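# Press a rubber seal into a lid's groove

## Task

Seat the rubber seal in the lid's groove along its whole loop, with no section left out, and have it stay seated once the robot lets go.

## Robot and tools

Robot: two Franka FR3 arms, left_arm and right_arm, each with a Robotiq 140 mm two-finger gripper. The left gripper's fingers can fold at a hinge. A part held near the fingertips (outer quarter of the pad) is gripped normally. A part held nearer the palm can be pulled inward, held loosely or dropped. A fingertip pushed into a surface folds easily unless the fingers are fully shut, so contact can go unnoticed and a later grip can fail. The right gripper's fingers are rigid.

Frames: the scene frame has its origin at table-top height, midway between the nominal bases. +z is up, +x points out over the table, and left_arm is on the +y side. Image left and right do not match arm names. The bases are left_arm (-0.023, +0.388, 0) and right_arm (+0.023, -0.337, 0), each turned slightly about z. Results give end_effector_position (m) and end_effector_quat_wxyz in the scene frame. The position is the point between the pads when they are closed. Fingertips stick out about 33 mm past it at gaps up to 40 mm, and about 9 mm when fully open. Gripper axes: +z runs along the fingers, and the fingers close along y. Printed poses can be off by a few cm.

execute_actions(actions, cameras): actions is a list of actions. Each action is up to 15 rows, one per 1/30 s step; if there are fewer, the last row holds to step 15. Each row is one flat list of 18 numbers in [-1, 1] covering both arms: left dx, dy, dz, rx, ry, rz, left gripper position, force_limit, speed, then the same nine for the right arm. Send all 18 even if one arm is idle. dx..rz are offsets, not poses. They are measured in that arm's own Hand target axes, from the Hand target at the start of the action, never from the previous row. Repeating an offset moves the arm further. Scale: 1.0 = 0.6 m of translation or 180 degrees. rx, ry, rz form a single rotation vector. All six at 0 re-requests the current Hand target. cameras: a list of names, ["all"], or []. Images come automatically only with an empty actions list, which also shows the scene number.

move(target, speed, blend, blocking, cameras): target is one 18-number row (same layout and scale) or a list of up to 15 rows. Every row is an offset from the Hand targets as they stood when the move began, not from the previous row. Each gripper follows a straight path, and all arms arrive together. speed is the top path speed in m/s, 0.002 to 2, default 0.25; turning is limited to 2x that in rad/s and at most 2.5 rad/s. It can be one number or one per target. blend (m) rounds corners in a list; 0 stops at each target. Paths stop at 10 s and do not avoid obstacles or the other arm. Faster moves lag more and hit harder, and a target set past a contact pushes harder. Finger values in the first row are sent at the start, and later rows' finger values once everything is at rest. The result adds a move: line: done, off_target, moving, held or fault, plus limits=paced (pose clipped) or limits=held (steps withheld). blocking=false returns after about 0.5 s while the move runs on.

wait(seconds 0..10) lets the scene run. stop brakes a running move, but the fingers keep going. zoom_image(camera, region [x0,y0,x1,y1] in pixels, at most 504x504) enlarges part of the newest picture from cam_head_left, cam_head_right, cam_low, cam_left_wrist or cam_right_wrist. Other cameras: cam_high. Images are 672x504. set_collision_behavior(contact_force_n 20, 40 or 85) sets the contact force limit; it starts at 20 N and is refused during a move. clear_fault(arm) clears a reported torque or force fault and costs one action. read_manual gives licence texts only. finished_scene(scene 1 or 2) ends the scene and cannot be undone.

Control: each step, the commanded pose is clipped to within 70 mm and 16 degrees of the measured pose. Hand target in results is the last commanded pose after clipping, and the next offsets start from it. A gripper may settle short of its target. If it stays short, send the remaining distance as an offset. To stop pushing against something, command the target back past the gripper.

Gripper numbers: position +1 = fully open (140 mm); the pads touch near -0.8; -1 closes until blocked. force_limit is -1..+1 (about 14 N to 58 N per pad at slow speed). speed -1..+1 is about 30 to 250 mm/s, and faster closing grips harder. Both force_limit and speed start at +1. To keep a gripper unchanged, resend its last three values, because 0 is a real command. object_status: 0 moving, 1 blocked while opening, 2 blocked while closing (a grip), 3 at the requested position or pads met. To grip harder, raise force_limit and change position slightly (-1 to -0.98). To grip softer, reopen and close slowly. position_measured is in counts: 3 open, 75 about 100 mm, 139 about 60 mm, 200 about 20 mm, 230 pads touching.

Faults: an arm stops on a torque fault (joint load limits 20/20/18/18/12/12/12 N m), a force fault (net outside force reaching the contact limit, held weight included), going past a joint range, or joint overspeed. It stays stopped until clear_fault. After a force fault caused by a grip, release first. A MOTOR HOT line warns of overheating. Holding loads, stretching out or pushing at an unreachable pose heats the motors and can brake the arm for 30 to 60 s.

Avoid: arms or grippers touching each other, or one gripper closing on the other's fingers; hard hits on fixed or heavy things; dropping parts or letting go of moving ones; anything ending up off the table; squeezing hard on a part that rests on something; large forces on the gripper. Loose objects may be nudged occasionally.

Each tool is called after "Call:" in YAML: its name, and indented under it one key for each argument.

## Session

Call:
execute_actions:
  actions: []

Scene clock: 0.00 s.
left_arm: end_effector_position=(+0.6033, +0.1524, +0.2057) position_measured=3 object_status=3 end_effector_quat_wxyz=(+0.146, -0.671, +0.721, +0.097) | right_arm: end_effector_position=(+0.3945, -0.2103, +0.2726) position_measured=3 object_status=3 end_effector_quat_wxyz=(-0.196, +0.869, -0.220, -0.398)
Joint positions: left_arm=[-0.527 0.469 -0.015 -1.471 0.357 1.825 -0.547] | right_arm=[0.023 0.136 -0.071 -1.93 0.507 1.281 -1.227]
Joint velocities: within noise
Joint torques (N m): no reading
External joint torques (N m): no reading
Flange force (N): no reading
Hand target: left_arm +0.6033, +0.1524, +0.2057; -0.146, +0.671, -0.721, -0.097 | right_arm +0.3945, -0.2103, +0.2726; -0.196, +0.869, -0.220, -0.398
Tool commands: left_gripper/position=+1.0 left_gripper/force_limit=+1.0 left_gripper/speed=+1.0 right_gripper/position=+1.0 right_gripper/force_limit=+1.0 right_gripper/speed=+1.0

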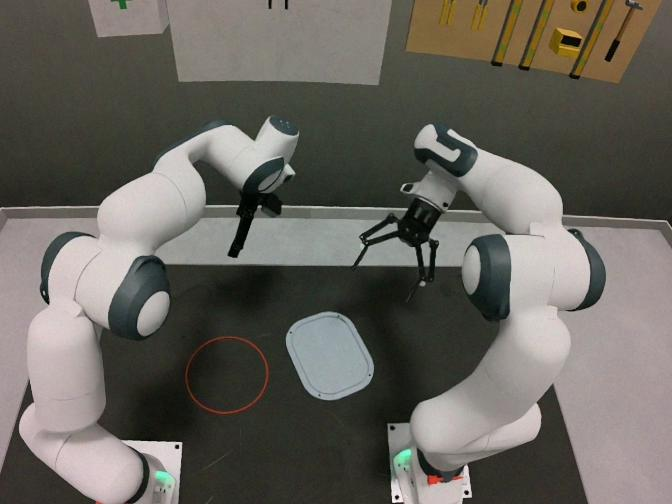

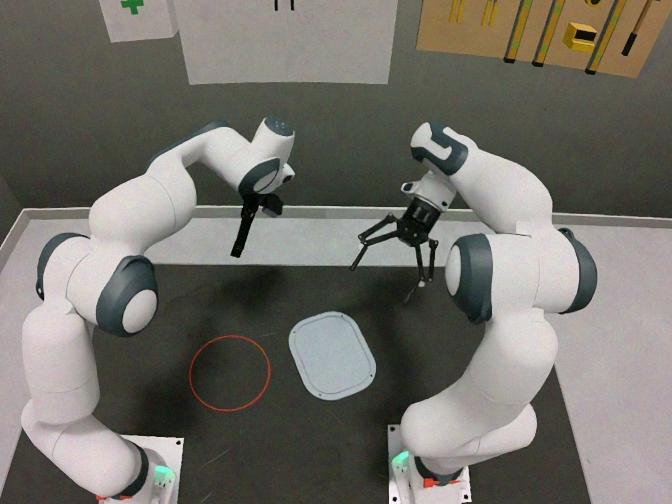

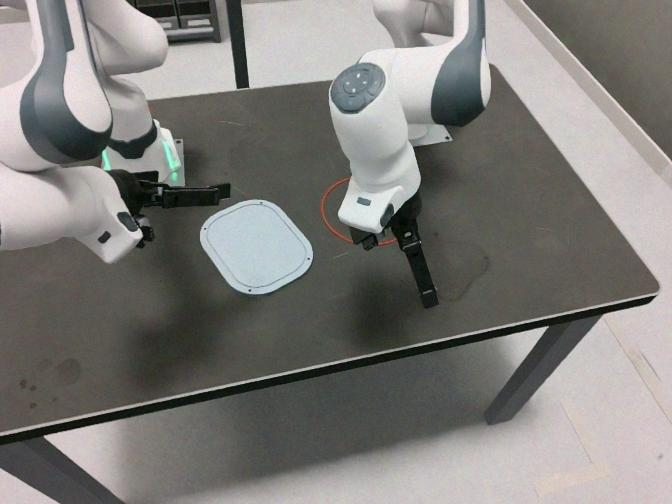

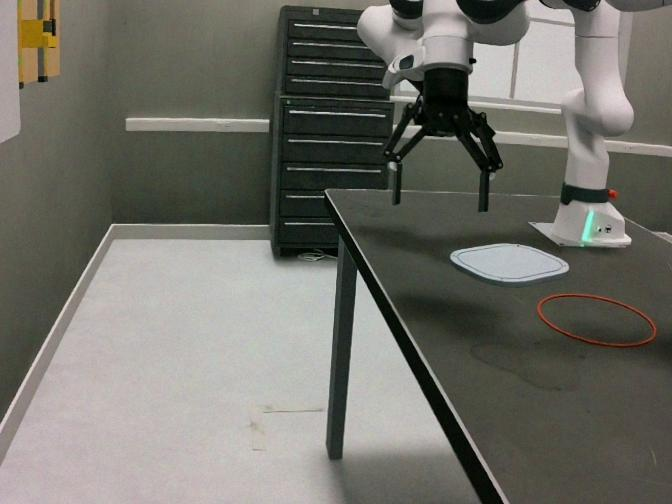

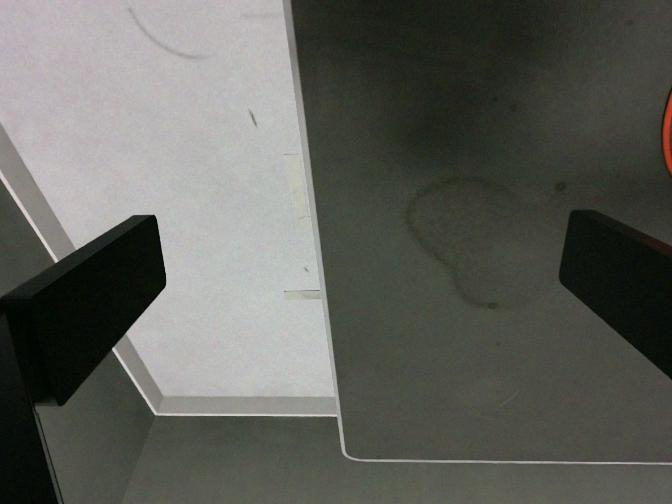

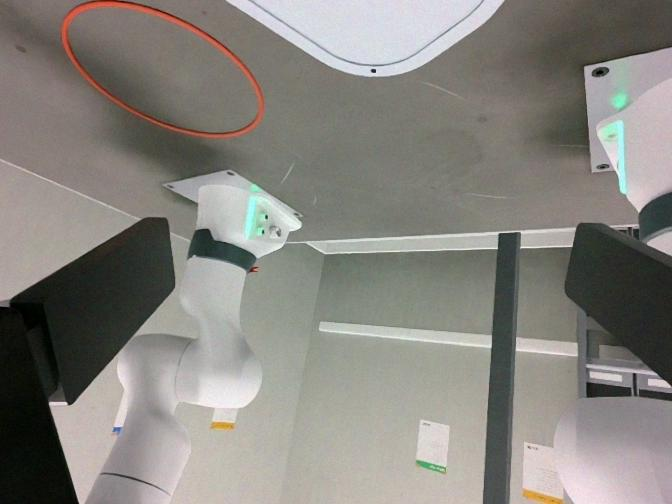

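Call:
zoom_image:
  camera: "cam_head_left"
  region: [160, 290, 400, 430]

Call:
zoom_image:
  camera: "cam_head_right"
  region: [160, 290, 400, 430]

Call:
zoom_image:
  camera: "cam_high"
  region: [180, 160, 460, 320]

Call:
zoom_image:
  camera: "cam_low"
  region: [430, 220, 672, 370]

Call:
zoom_image:
  camera: "cam_right_wrist"
  region: [0, 0, 504, 180]

Scaled by 2.100 from the camera's 672x504 image, which has a finer 960x720 frame.

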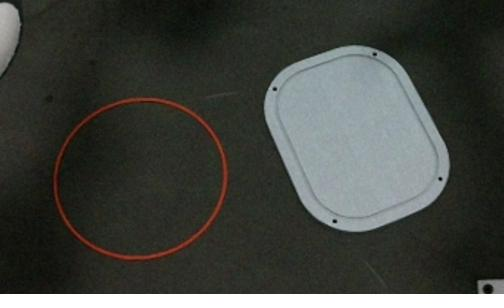

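Scaled by 2.100 from the camera's 672x504 image, which has a finer 960x720 frame.

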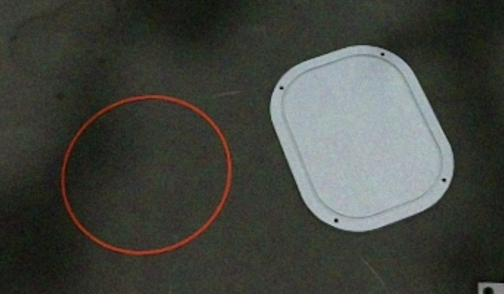

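Scaled by 1.800 from the camera's 672x504 image, which has a finer 960x720 frame.

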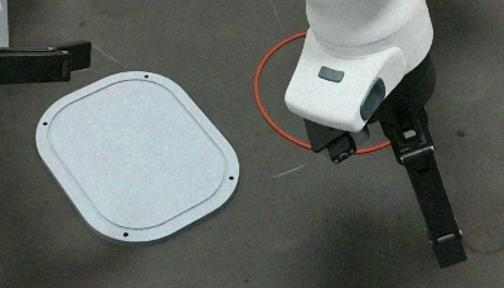

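Scaled by 2.083 from the camera's 672x504 image, which has a finer 960x720 frame.

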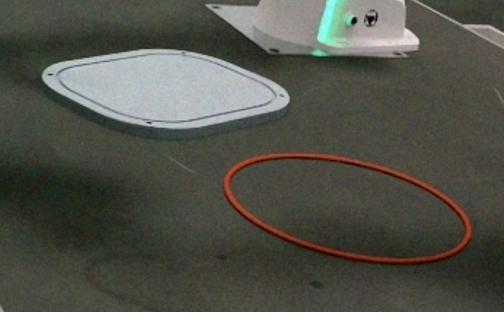

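Scaled by 1.000.

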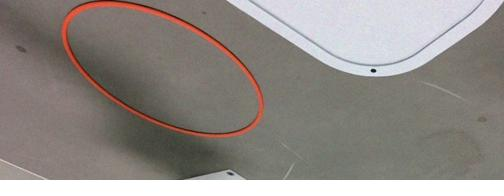

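Call:
zoom_image:
  camera: "cam_head_left"
  region: [280, 305, 380, 405]

Call:
zoom_image:
  camera: "cam_head_right"
  region: [282, 305, 382, 405]

Call:
zoom_image:
  camera: "cam_high"
  region: [195, 190, 320, 300]

Call:
zoom_image:
  camera: "cam_low"
  region: [445, 230, 575, 290]

Scaled by 5.040 from the camera's 672x504 image, which has a finer 960x720 frame.

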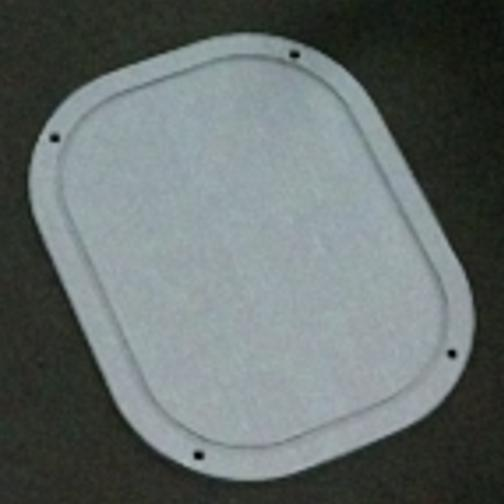

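Scaled by 5.040 from the camera's 672x504 image, which has a finer 960x720 frame.

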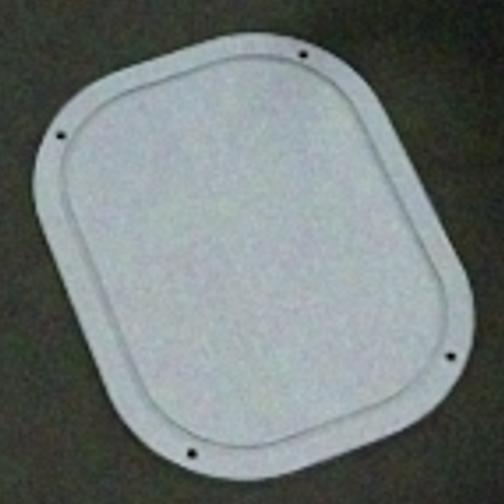

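Scaled by 4.032 from the camera's 672x504 image, which has a finer 960x720 frame.

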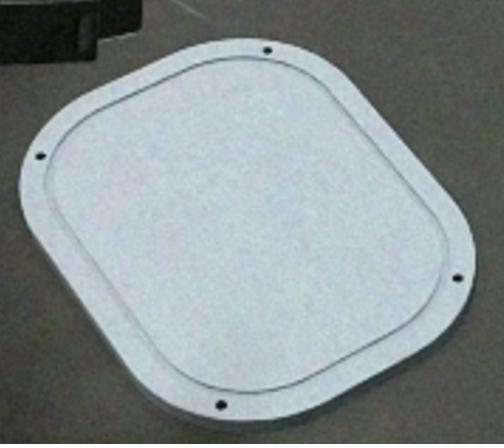

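Scaled by 3.877 from the camera's 672x504 image, which has a finer 960x720 frame.

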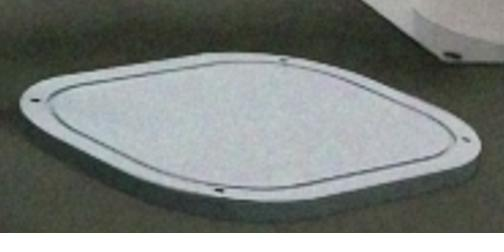

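Call:
move:
  target: [0.07977, 0.57005, -0.17713, -0.0221, 0.1094, -0.0225, 1.0, 1.0, 1.0, -0.0483, -0.2128, 0.1272, -0.1825, 0.2403, -0.2596, 1.0, 1.0, 1.0]
  speed: 0.25
  cameras: ["all"]

Scene clock: 374.20 s.
left_arm: end_effector_position=(+0.2527, +0.0992, +0.2697) position_measured=3 object_status=3 end_effector_quat_wxyz=(-0.001, +0.703, -0.711, +0.000) | right_arm: end_effector_position=(+0.3991, -0.0582, +0.2700) position_measured=3 object_status=3 end_effector_quat_wxyz=(-0.001, +0.982, +0.188, -0.001)
Joint positions: left_arm=[-0.66 -0.5 -0.159 -2.434 -0.079 1.938 -0.728] | right_arm=[0.339 -0.287 0.311 -2.235 0.098 1.958 -1.391]
Joint velocities: left_arm=[-0.001 -0.001 -0.001 0.001 0.001 -0.001 -0.007] | right_arm=[0 0 0 -0.002 0.001 0.003 -0.002]
Joint torques (N m): left_arm=[-0.15 -15.2 0.77 25.74 0.49 2.16 -0.2] | right_arm=[-0.61 -21.83 -2.23 24.37 0.41 2.89 -0.21]
External joint torques (N m): left_arm=[-0.19 -0.41 -0.95 1.15 -0.25 -0.46 -0.2] | right_arm=[-0.58 -0.88 0.72 -0.46 -0.4 0.23 -0.21]
Flange force (N): left_arm=[2.7 0.4 -3.7] | right_arm=[-3.3 0.9 1.1]
Hand target: left_arm +0.2516, +0.0997, +0.2700; +0.000, +0.707, -0.707, +0.000 | right_arm +0.3999, -0.0589, +0.2701; +0.000, +0.982, +0.191, +0.000
Off the commanded pose: left_arm 0.001 m, 1 deg | right_arm 0.001 m, 0 deg.
move: done
camera_calibration:
cam_left_wrist: T_world_to_cam=[[-0.999547, 0.0295096, 0.0059477, 0.25669], [0.0297464, 0.93791, 0.3456, -0.19215], [0.00462011, 0.34562, -0.938363, 0.362394], [0, 0, 0, 1]] pos_world=[0.260615, 0.0473939, 0.404937]
cam_right_wrist: T_world_to_cam=[[0.38531, -0.922662, -0.0151684, -0.191843], [-0.868575, -0.368176, 0.331698, 0.245005], [-0.31163, -0.114632, -0.943264, 0.515539], [0, 0, 0, 1]] pos_world=[0.447381, -0.0277039, 0.402111]

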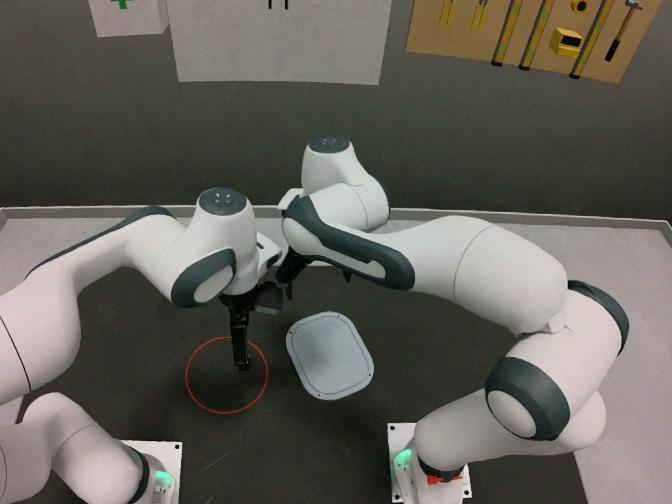

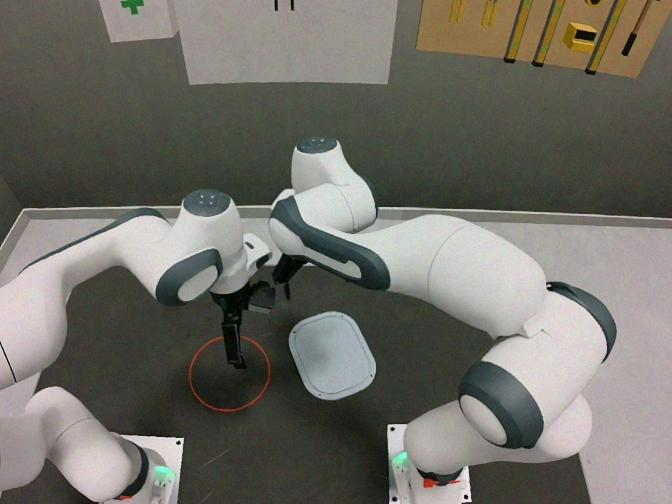

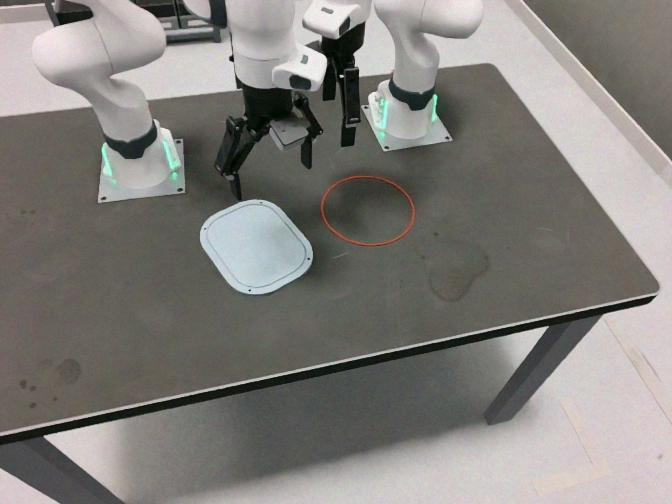

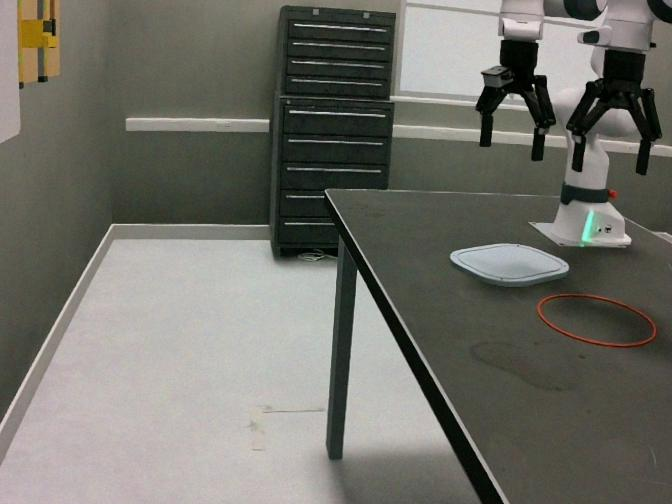

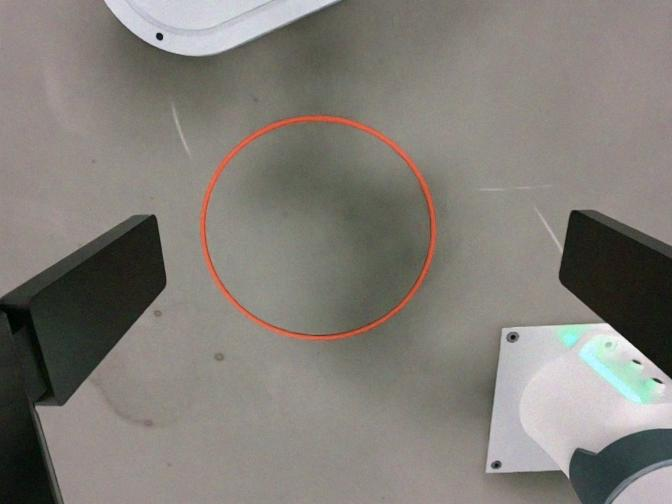

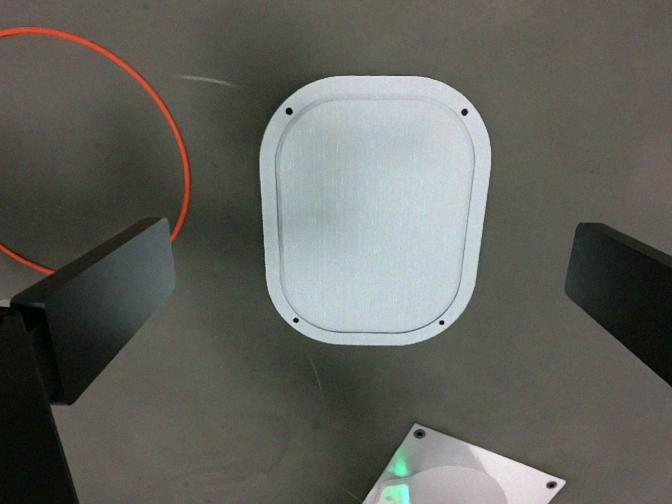

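Call:
zoom_image:
  camera: "cam_right_wrist"
  region: [250, 65, 500, 355]

Call:
zoom_image:
  camera: "cam_right_wrist"
  region: [255, 68, 345, 158]

Call:
zoom_image:
  camera: "cam_left_wrist"
  region: [190, 105, 450, 345]

Call:
zoom_image:
  camera: "cam_left_wrist"
  region: [190, 180, 250, 240]

Scaled by 1.738 from the camera's 672x504 image, which has a finer 960x720 frame.

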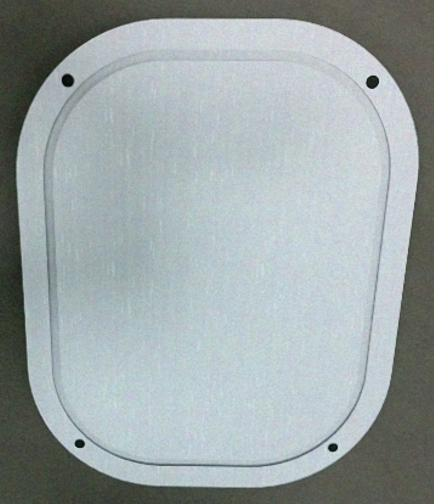

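Scaled by 5.600 from the camera's 672x504 image, which has a finer 960x720 frame.

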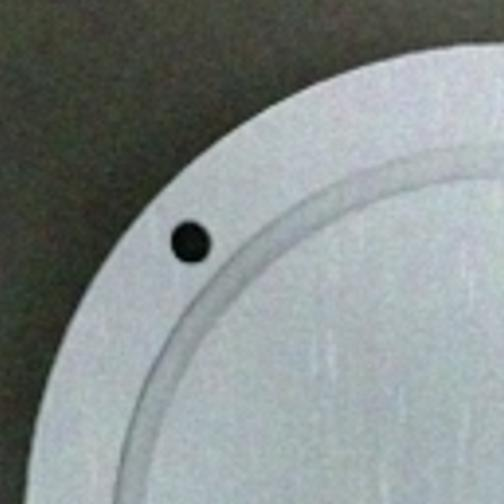

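Scaled by 1.938 from the camera's 672x504 image, which has a finer 960x720 frame.

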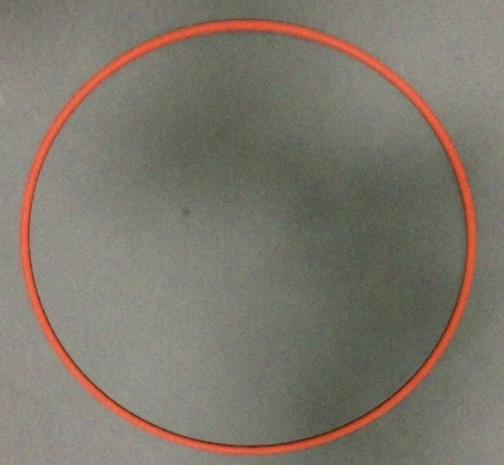

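Scaled by 8.400 from the camera's 672x504 image, which has a finer 960x720 frame.

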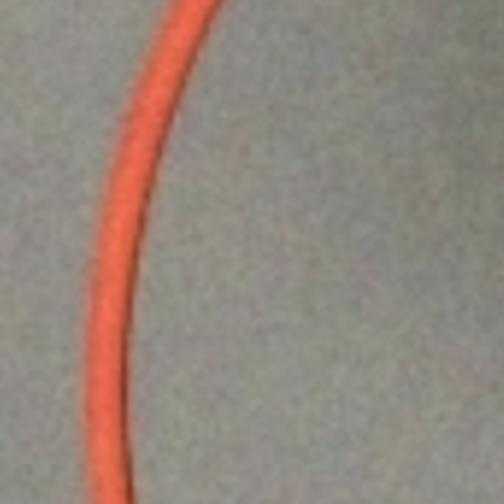

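Call:
zoom_image:
  camera: "cam_right_wrist"
  region: [255, 180, 315, 240]

Call:
zoom_image:
  camera: "cam_right_wrist"
  region: [445, 180, 505, 240]

Call:
zoom_image:
  camera: "cam_right_wrist"
  region: [345, 65, 405, 125]

Call:
zoom_image:
  camera: "cam_right_wrist"
  region: [345, 300, 405, 360]

Call:
zoom_image:
  camera: "cam_right_wrist"
  region: [410, 65, 500, 155]

Call:
zoom_image:
  camera: "cam_right_wrist"
  region: [260, 265, 350, 355]

Call:
zoom_image:
  camera: "cam_right_wrist"
  region: [400, 265, 490, 355]

Scaled by 8.400 from the camera's 672x504 image, which has a finer 960x720 frame.

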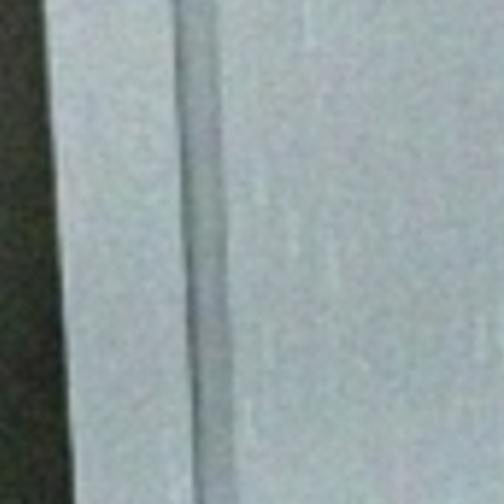

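Scaled by 8.400 from the camera's 672x504 image, which has a finer 960x720 frame.

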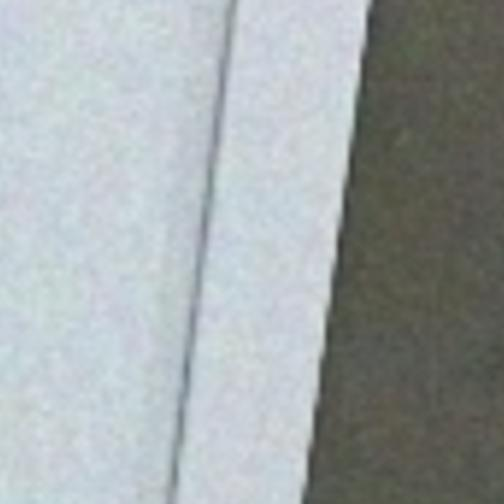

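Scaled by 8.400 from the camera's 672x504 image, which has a finer 960x720 frame.

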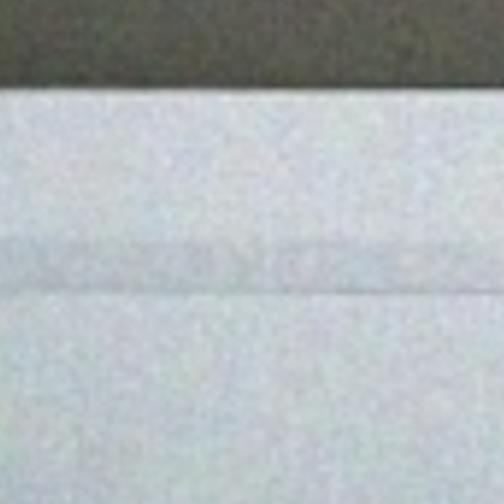

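Scaled by 8.400 from the camera's 672x504 image, which has a finer 960x720 frame.

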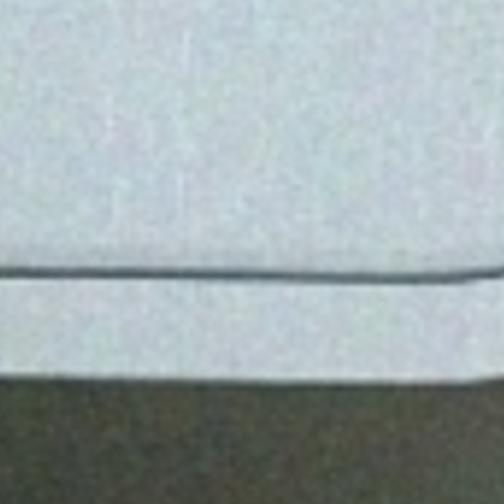

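Scaled by 5.600 from the camera's 672x504 image, which has a finer 960x720 frame.

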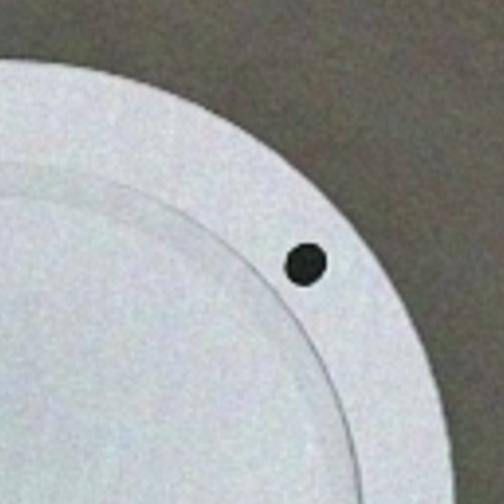

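Scaled by 5.600 from the camera's 672x504 image, which has a finer 960x720 frame.

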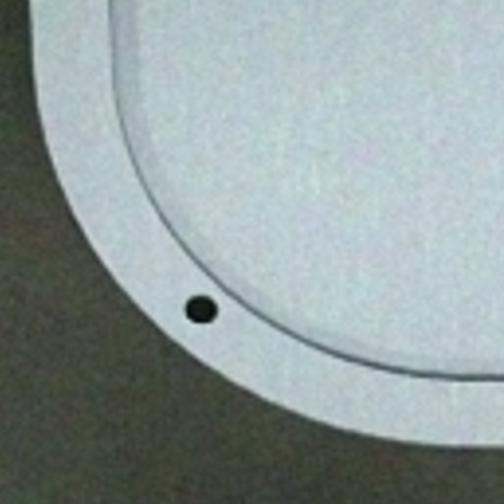

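Scaled by 5.600 from the camera's 672x504 image, which has a finer 960x720 frame.

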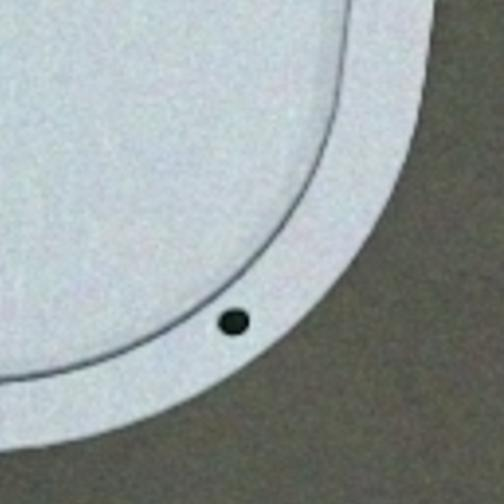

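Call:
zoom_image:
  camera: "cam_left_wrist"
  region: [90, 0, 350, 130]

Call:
zoom_image:
  camera: "cam_right_wrist"
  region: [0, 20, 260, 290]

Scaled by 1.938 from the camera's 672x504 image, which has a finer 960x720 frame.

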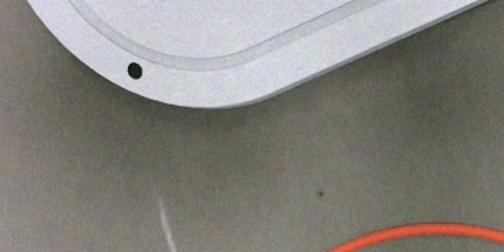

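Scaled by 1.867 from the camera's 672x504 image, which has a finer 960x720 frame.

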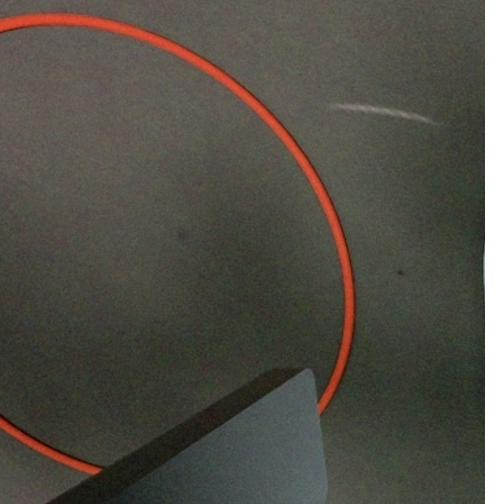

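Call:
move:
  target: [-0.3838, -0.044, 0.3167, 0, 0, 0.5, -1.0, -1.0, -0.5, -0.1003, -0.2184, 0.3168, 0, 0, 0.1222, -1.0, -1.0, -0.5]
  speed: 0.25
  cameras: ["all"]

Scene clock: 634.47 s.
left_arm: end_effector_position=(+0.2773, +0.3299, +0.0795) position_measured=232 object_status=3 end_effector_quat_wxyz=(-0.001, -0.005, +1.000, +0.001) | right_arm: end_effector_position=(+0.2944, +0.0392, +0.0800) position_measured=232 object_status=3 end_effector_quat_wxyz=(+0.000, +1.000, +0.002, -0.001)
Joint positions: left_arm=[-0.999 -0.754 0.947 -2.936 0.799 2.254 0.809] | right_arm=[0.328 -0.028 0.663 -2.502 0.03 2.478 -0.651]
Joint velocities: left_arm=[0 0 0 0.001 0 -0.001 0.007] | right_arm=[0.002 0 0 0.001 0.001 0 0.005]
Joint torques (N m): left_arm=[-0.87 0.35 -11.16 18.97 1.13 2.02 0.26] | right_arm=[-0.6 -20.91 0.37 20.89 0.08 2.88 0.24]
External joint torques (N m): left_arm=[-0.86 0.1 -0.32 1.62 0.54 -0.47 0.26] | right_arm=[-0.67 0.11 0.81 0.35 -0.41 0.26 0.24]
Flange force (N): left_arm=[-5.6 -1.6 -2.1] | right_arm=[1.5 -3.3 2.6]
Hand target: left_arm +0.2782, +0.3301, +0.0803; +0.000, +0.000, +1.000, +0.000 | right_arm +0.2950, +0.0401, +0.0800; +0.000, +1.000, +0.000, +0.000
Off the commanded pose: left_arm 0.001 m, 1 deg | right_arm 0.001 m, 0 deg.
move: done
camera_calibration:
cam_left_wrist: T_world_to_cam=[[0.00977995, 0.999914, 0.00875065, -0.32464], [0.93932, -0.0121875, 0.342825, -0.282003], [0.342902, 0.00486685, -0.939359, 0.122656], [0, 0, 0, 1]] pos_world=[0.226007, 0.320578, 0.214736]
cam_right_wrist: T_world_to_cam=[[0.0207981, -0.999718, -0.0115044, 0.0455814], [-0.943303, -0.0234347, 0.331104, 0.261414], [-0.33128, 0.00396587, -0.943524, 0.315883], [0, 0, 0, 1]] pos_world=[0.35029, 0.050442, 0.212012]

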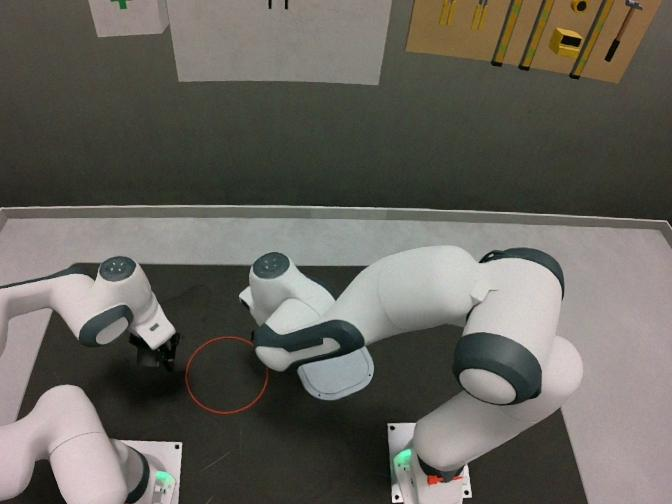

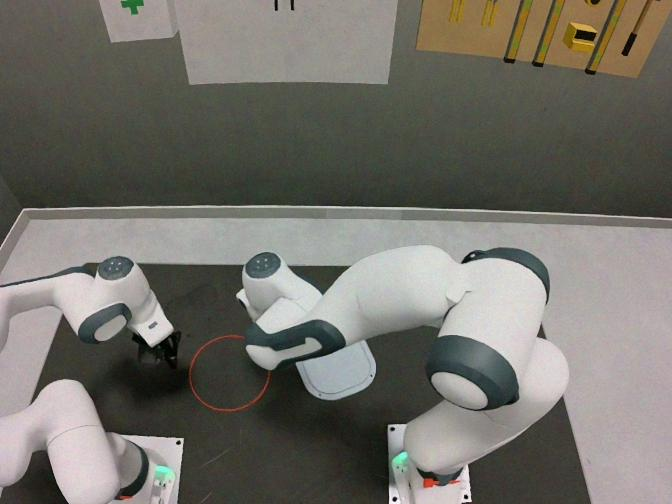

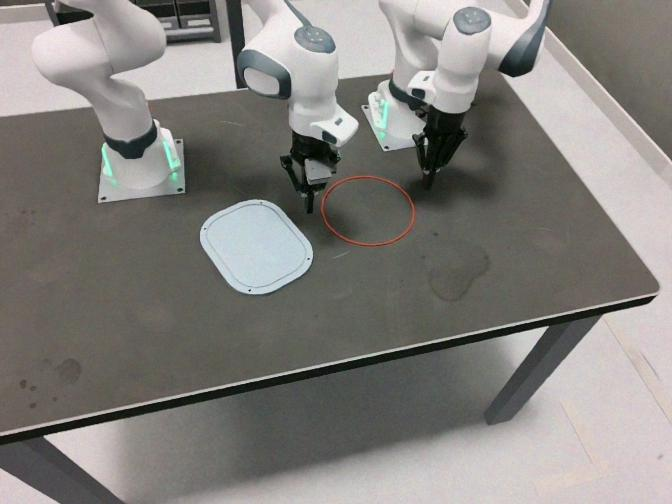

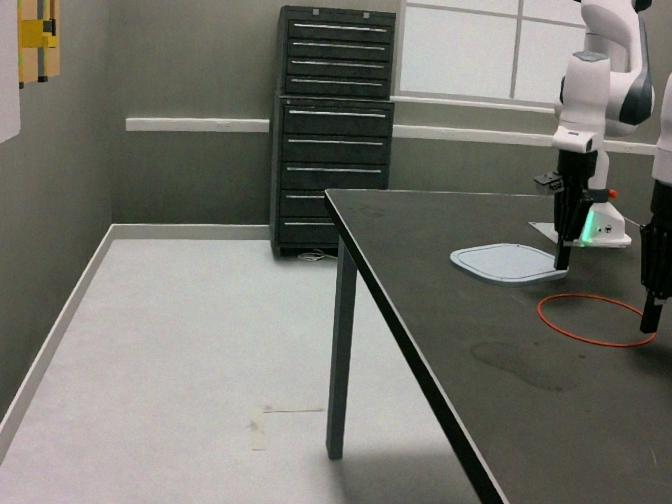

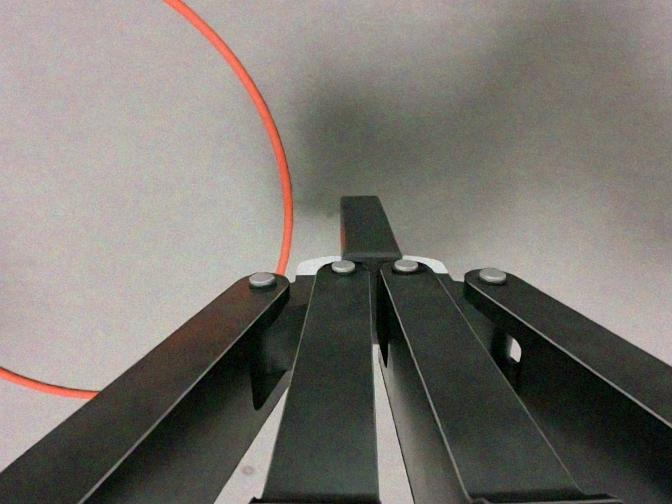

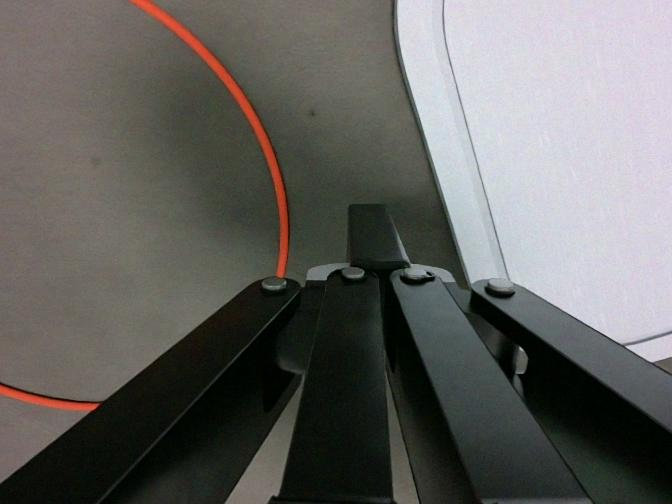

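Call:
move:
  target: [0, 0, 0.05, 0, 0, 0, -1.0, -1.0, -0.5, 0, 0, 0.05, 0, 0, 0, -1.0, -1.0, -0.5]
  speed: 0.08
  cameras: ["cam_left_wrist", "cam_right_wrist", "cam_low"]

Scene clock: 661.83 s.
left_arm: end_effector_position=(+0.2777, +0.3301, +0.0506) position_measured=232 object_status=3 end_effector_quat_wxyz=(-0.001, +0.003, +1.000, +0.000) | right_arm: end_effector_position=(+0.2951, +0.0396, +0.0504) position_measured=232 object_status=3 end_effector_quat_wxyz=(+0.000, +1.000, +0.002, +0.000)
Joint positions: left_arm=[-1.043 -0.647 1.038 -2.951 0.853 2.381 0.806] | right_arm=[0.328 0.06 0.653 -2.513 -0.064 2.559 -0.583]
Joint velocities: left_arm=[within noise] | right_arm=[0.001 0 0 0 0.001 0.001 0.006]
Joint torques (N m): left_arm=[-0.58 0.7 -10.71 17.24 0.83 2.38 -0.22] | right_arm=[-0.31 -22.67 1.47 19.13 0.04 2.89 0.34]
External joint torques (N m): left_arm=[-0.57 1.22 -0.78 1.26 0.31 -0.1 -0.22] | right_arm=[-0.35 0.25 0.37 -0.32 -0.39 0.24 0.34]
Flange force (N): left_arm=[-6.6 -4.5 3.4] | right_arm=[0.1 -1.4 3.4]
Hand target: left_arm +0.2782, +0.3302, +0.0503; +0.000, +0.000, +1.000, +0.000 | right_arm +0.2951, +0.0401, +0.0500; +0.000, +1.000, +0.000, +0.000
Off the commanded pose: left_arm 0.001 m, 0 deg | right_arm 0.001 m, 0 deg.
move: done
camera_calibration:
cam_left_wrist: T_world_to_cam=[[0.0247544, 0.999665, 0.00750955, -0.328571], [0.938906, -0.025828, 0.343203, -0.267982], [0.343282, -0.00144502, -0.939231, 0.0974173], [0, 0, 0, 1]] pos_world=[0.226301, 0.321681, 0.185937]
cam_right_wrist: T_world_to_cam=[[0.0203489, -0.999719, -0.0121732, 0.0457104], [-0.943585, -0.0232285, 0.330315, 0.271952], [-0.330505, 0.00476493, -0.943792, 0.288081], [0, 0, 0, 1]] pos_world=[0.350892, 0.0506419, 0.182615]
Images, in order (width x height): cam_low 672x504, cam_left_wrist 672x504, cam_right_wrist 672x504.

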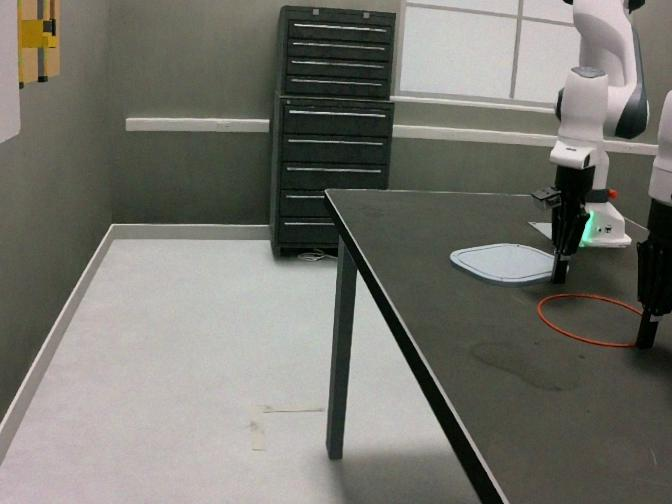

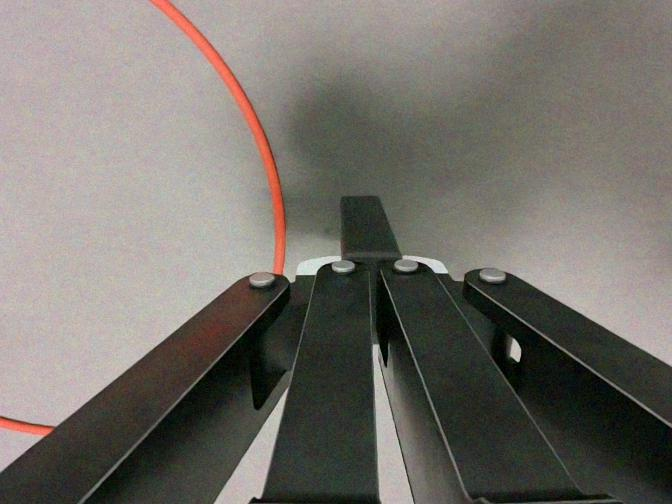

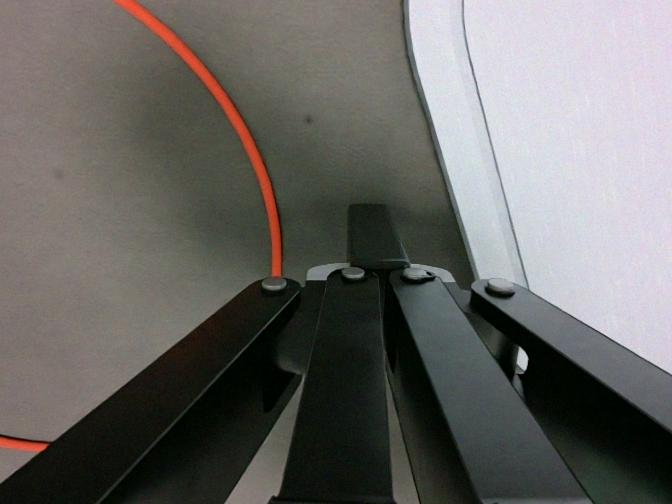

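Call:
execute_actions:
  actions:
    - [[0,0,0.005,0,0,0,-1,-1,-0.5,0,0,0.005,0,0,0,-1,-1,-0.5]]
    - [[0,0,0.0017,0,0,0,-1,-1,-0.5,0,0,0.0017,0,0,0,-1,-1,-0.5]]
    - [[0,0,0.0017,0,0,0,-1,-1,-0.5,0,0,0.0017,0,0,0,-1,-1,-0.5]]
    - [[0,0,0.0017,0,0,0,-1,-1,-0.5,0,0,0.0017,0,0,0,-1,-1,-0.5]]

Scene clock: 673.97 s.
left_arm: end_effector_position=(+0.2788, +0.3304, +0.0450) position_measured=232 object_status=3 end_effector_quat_wxyz=(+0.000, +0.002, +1.000, +0.000) | right_arm: end_effector_position=(+0.2954, +0.0404, +0.0449) position_measured=232 object_status=3 end_effector_quat_wxyz=(-0.001, +1.000, +0.001, +0.000)
Joint positions: left_arm=[-1.048 -0.615 1.05 -2.952 0.855 2.417 0.806] | right_arm=[0.328 0.078 0.651 -2.513 -0.087 2.575 -0.565]
Joint torques (N m): left_arm=[-0.59 0.26 -10.3 16.67 0.64 2.48 -0.12] | right_arm=[-0.62 -23.03 1.74 18.59 0.01 2.88 0.31]
External joint torques (N m): left_arm=[-0.57 1.14 -0.73 0.97 0.14 0.01 -0.12] | right_arm=[-0.68 0.11 0.3 -0.52 -0.41 0.25 0.31]
External joint torques at the end of the 1st action: left_arm=[-0.59 0.97 -0.82 0.93 0.18 -0.06 -0.19] | right_arm=[-0.49 0.2 0.45 -0.21 -0.43 0.21 0.19]
External joint torques at the end of the 2nd action: left_arm=[-0.61 1.36 -0.78 0.79 0.15 -0.04 -0.15] | right_arm=[-0.54 0.19 0.42 -0.34 -0.44 0.33 0.31]
External joint torques at the end of the 3rd action: left_arm=[-0.54 1.07 -0.79 0.87 0.14 -0.04 -0.16] | right_arm=[-0.61 0.1 0.34 -0.45 -0.4 0.3 0.27]
Flange force (N): left_arm=[-6.1 -4.3 3.9] | right_arm=[-0.2 0.0 3.0]
Flange force at the end of the 1st action (N): left_arm=[-5.1 -4.2 2.5] | right_arm=[0.4 -1.1 2.8]
Flange force at the end of the 2nd action (N): left_arm=[-6.1 -4.7 4.5] | right_arm=[0.0 -0.9 3.4]
Flange force at the end of the 3rd action (N): left_arm=[-5.2 -4.2 3.1] | right_arm=[-0.2 -0.1 2.9]
Hand target: left_arm +0.2782, +0.3302, +0.0442; +0.000, +0.000, +1.000, +0.000 | right_arm +0.2951, +0.0401, +0.0439; +0.000, +1.000, +0.000, +0.000
Off the commanded pose: left_arm 0.001 m, 0 deg | right_arm 0.001 m, 0 deg.

Call:
execute_actions:
  actions:
    - [[0,0,0.0017,0,0,0,-1,-1,-0.5,0,0,0.0017,0,0,0,-1,-1,-0.5]]
    - [[0,0,0.0017,0,0,0,-1,-1,-0.5,0,0,0.0017,0,0,0,-1,-1,-0.5]]
    - [[0,0,0.0017,0,0,0,-1,-1,-0.5,0,0,0.0017,0,0,0,-1,-1,-0.5]]
    - [[0,0,0.0017,0,0,0,-1,-1,-0.5,0,0,0.0017,0,0,0,-1,-1,-0.5]]
  cameras: ["cam_left_wrist", "cam_right_wrist"]

Scene clock: 680.57 s.
left_arm: end_effector_position=(+0.2788, +0.3304, +0.0409) position_measured=232 object_status=3 end_effector_quat_wxyz=(+0.000, +0.001, +1.000, +0.000) | right_arm: end_effector_position=(+0.2956, +0.0404, +0.0408) position_measured=232 object_status=3 end_effector_quat_wxyz=(-0.001, +1.000, +0.001, +0.000)
Joint positions: left_arm=[-1.053 -0.592 1.058 -2.954 0.855 2.44 0.806] | right_arm=[0.328 0.091 0.648 -2.514 -0.103 2.585 -0.553]
Joint torques (N m): left_arm=[-0.67 0.03 -9.91 16.44 0.64 2.42 -0.02] | right_arm=[-0.51 -23.3 2 18.33 0.02 2.86 0.3]
External joint torques (N m): left_arm=[-0.64 1.23 -0.59 0.84 0.15 -0.07 -0.02] | right_arm=[-0.46 0.16 0.44 -0.65 -0.4 0.22 0.3]
External joint torques at the end of the 1st action: left_arm=[-0.57 0.96 -0.61 0.8 0.16 -0.15 -0.06] | right_arm=[-0.43 0.18 0.49 -0.69 -0.38 0.22 0.33]
External joint torques at the end of the 2nd action: left_arm=[-0.57 0.95 -0.52 0.93 0.14 -0.04 -0.06] | right_arm=[-0.58 0.18 0.34 -0.66 -0.4 0.22 0.26]
External joint torques at the end of the 3rd action: left_arm=[-0.68 1.1 -0.59 0.88 0.15 -0.09 -0.04] | right_arm=[-0.58 0.26 0.33 -0.67 -0.43 0.24 0.17]
Flange force (N): left_arm=[-6.5 -4.2 4.8] | right_arm=[-0.8 0.2 2.8]
Flange force at the end of the 1st action (N): left_arm=[-5.1 -3.6 2.8] | right_arm=[-0.9 0.0 3.0]
Flange force at the end of the 2nd action (N): left_arm=[-5.8 -3.7 3.6] | right_arm=[-0.5 0.3 2.9]
Flange force at the end of the 3rd action (N): left_arm=[-6.3 -4.2 4.1] | right_arm=[-0.4 0.4 3.1]
Hand target: left_arm +0.2782, +0.3302, +0.0401; +0.000, +0.000, +1.000, +0.000 | right_arm +0.2951, +0.0401, +0.0399; +0.000, +1.000, +0.000, +0.000
Off the commanded pose: left_arm 0.001 m, 0 deg | right_arm 0.001 m, 0 deg.
camera_calibration:
cam_left_wrist: T_world_to_cam=[[0.0207726, 0.999753, 0.00788389, -0.327809], [0.938345, -0.0222172, 0.344985, -0.266806], [0.345075, 0.000231579, -0.938575, 0.0868428], [0, 0, 0, 1]] pos_world=[0.227198, 0.32178, 0.176137]
cam_right_wrist: T_world_to_cam=[[0.0190767, -0.999733, -0.0130715, 0.0467859], [-0.943966, -0.022318, 0.329286, 0.275781], [-0.32949, 0.00605737, -0.94414, 0.278793], [0, 0, 0, 1]] pos_world=[0.351295, 0.0512395, 0.17302]
Images, in order (width x height): cam_left_wrist 672x504, cam_right_wrist 672x504.

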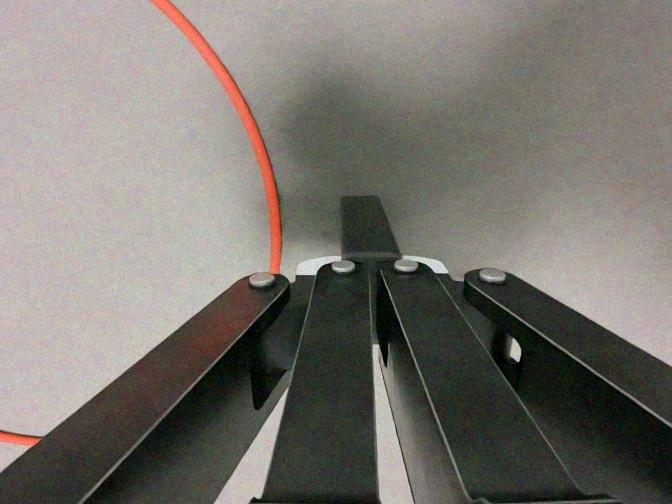

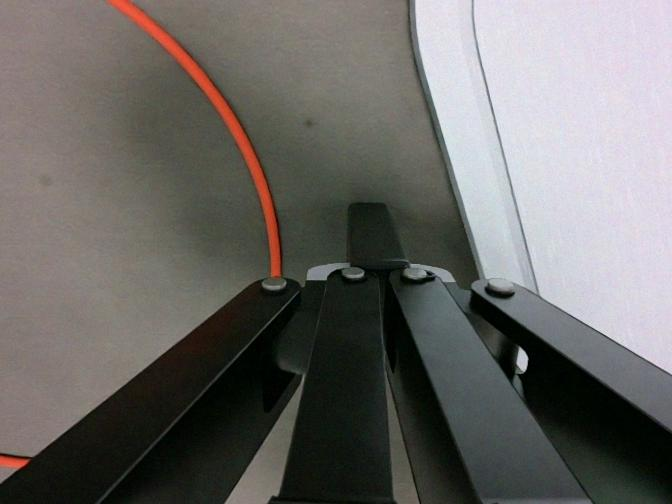

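Call:
execute_actions:
  actions:
    - [[0,0,0.0017,0,0,0,-1,-1,-0.5,0,0,0.0017,0,0,0,-1,-1,-0.5]]
    - [[0,0,0.0017,0,0,0,-1,-1,-0.5,0,0,0.0017,0,0,0,-1,-1,-0.5]]
    - [[0,0,0.0017,0,0,0,-1,-1,-0.5,0,0,0.0017,0,0,0,-1,-1,-0.5]]

Scene clock: 687.20 s.
left_arm: end_effector_position=(+0.2788, +0.3304, +0.0379) position_measured=232 object_status=3 end_effector_quat_wxyz=(+0.000, +0.000, +1.000, +0.000) | right_arm: end_effector_position=(+0.2956, +0.0403, +0.0378) position_measured=232 object_status=3 end_effector_quat_wxyz=(-0.001, +1.000, +0.001, +0.000)
Joint positions: left_arm=[-1.057 -0.576 1.065 -2.955 0.855 2.458 0.806] | right_arm=[0.328 0.101 0.646 -2.514 -0.115 2.593 -0.545]
Joint torques (N m): left_arm=[-0.73 -0.15 -9.66 16.38 0.69 2.49 0.01] | right_arm=[-0.41 -23.44 2.13 18.18 -0.01 2.9 0.23]
External joint torques (N m): left_arm=[-0.7 1.19 -0.54 0.9 0.22 0.01 0.01] | right_arm=[-0.42 0.21 0.35 -0.66 -0.41 0.26 0.23]
External joint torques at the end of the 1st action: left_arm=[-0.74 0.97 -0.56 0.85 0.16 -0.05 -0.01] | right_arm=[-0.47 0.24 0.39 -0.8 -0.39 0.17 0.38]
External joint torques at the end of the 2nd action: left_arm=[-0.68 1.24 -0.55 0.77 0.19 -0.04 0] | right_arm=[-0.45 0.26 0.29 -0.72 -0.35 0.2 0.31]
Flange force (N): left_arm=[-6.8 -4.2 5.5] | right_arm=[-0.7 0.3 3.0]
Flange force at the end of the 1st action (N): left_arm=[-6.1 -4.1 4.0] | right_arm=[-1.0 0.2 3.2]
Flange force at the end of the 2nd action (N): left_arm=[-6.5 -4.1 5.4] | right_arm=[-0.7 0.2 3.1]
Hand target: left_arm +0.2782, +0.3302, +0.0371; +0.000, +0.000, +1.000, +0.000 | right_arm +0.2951, +0.0401, +0.0368; +0.000, +1.000, +0.000, +0.000
Off the commanded pose: left_arm 0.001 m, 0 deg | right_arm 0.001 m, 0 deg.


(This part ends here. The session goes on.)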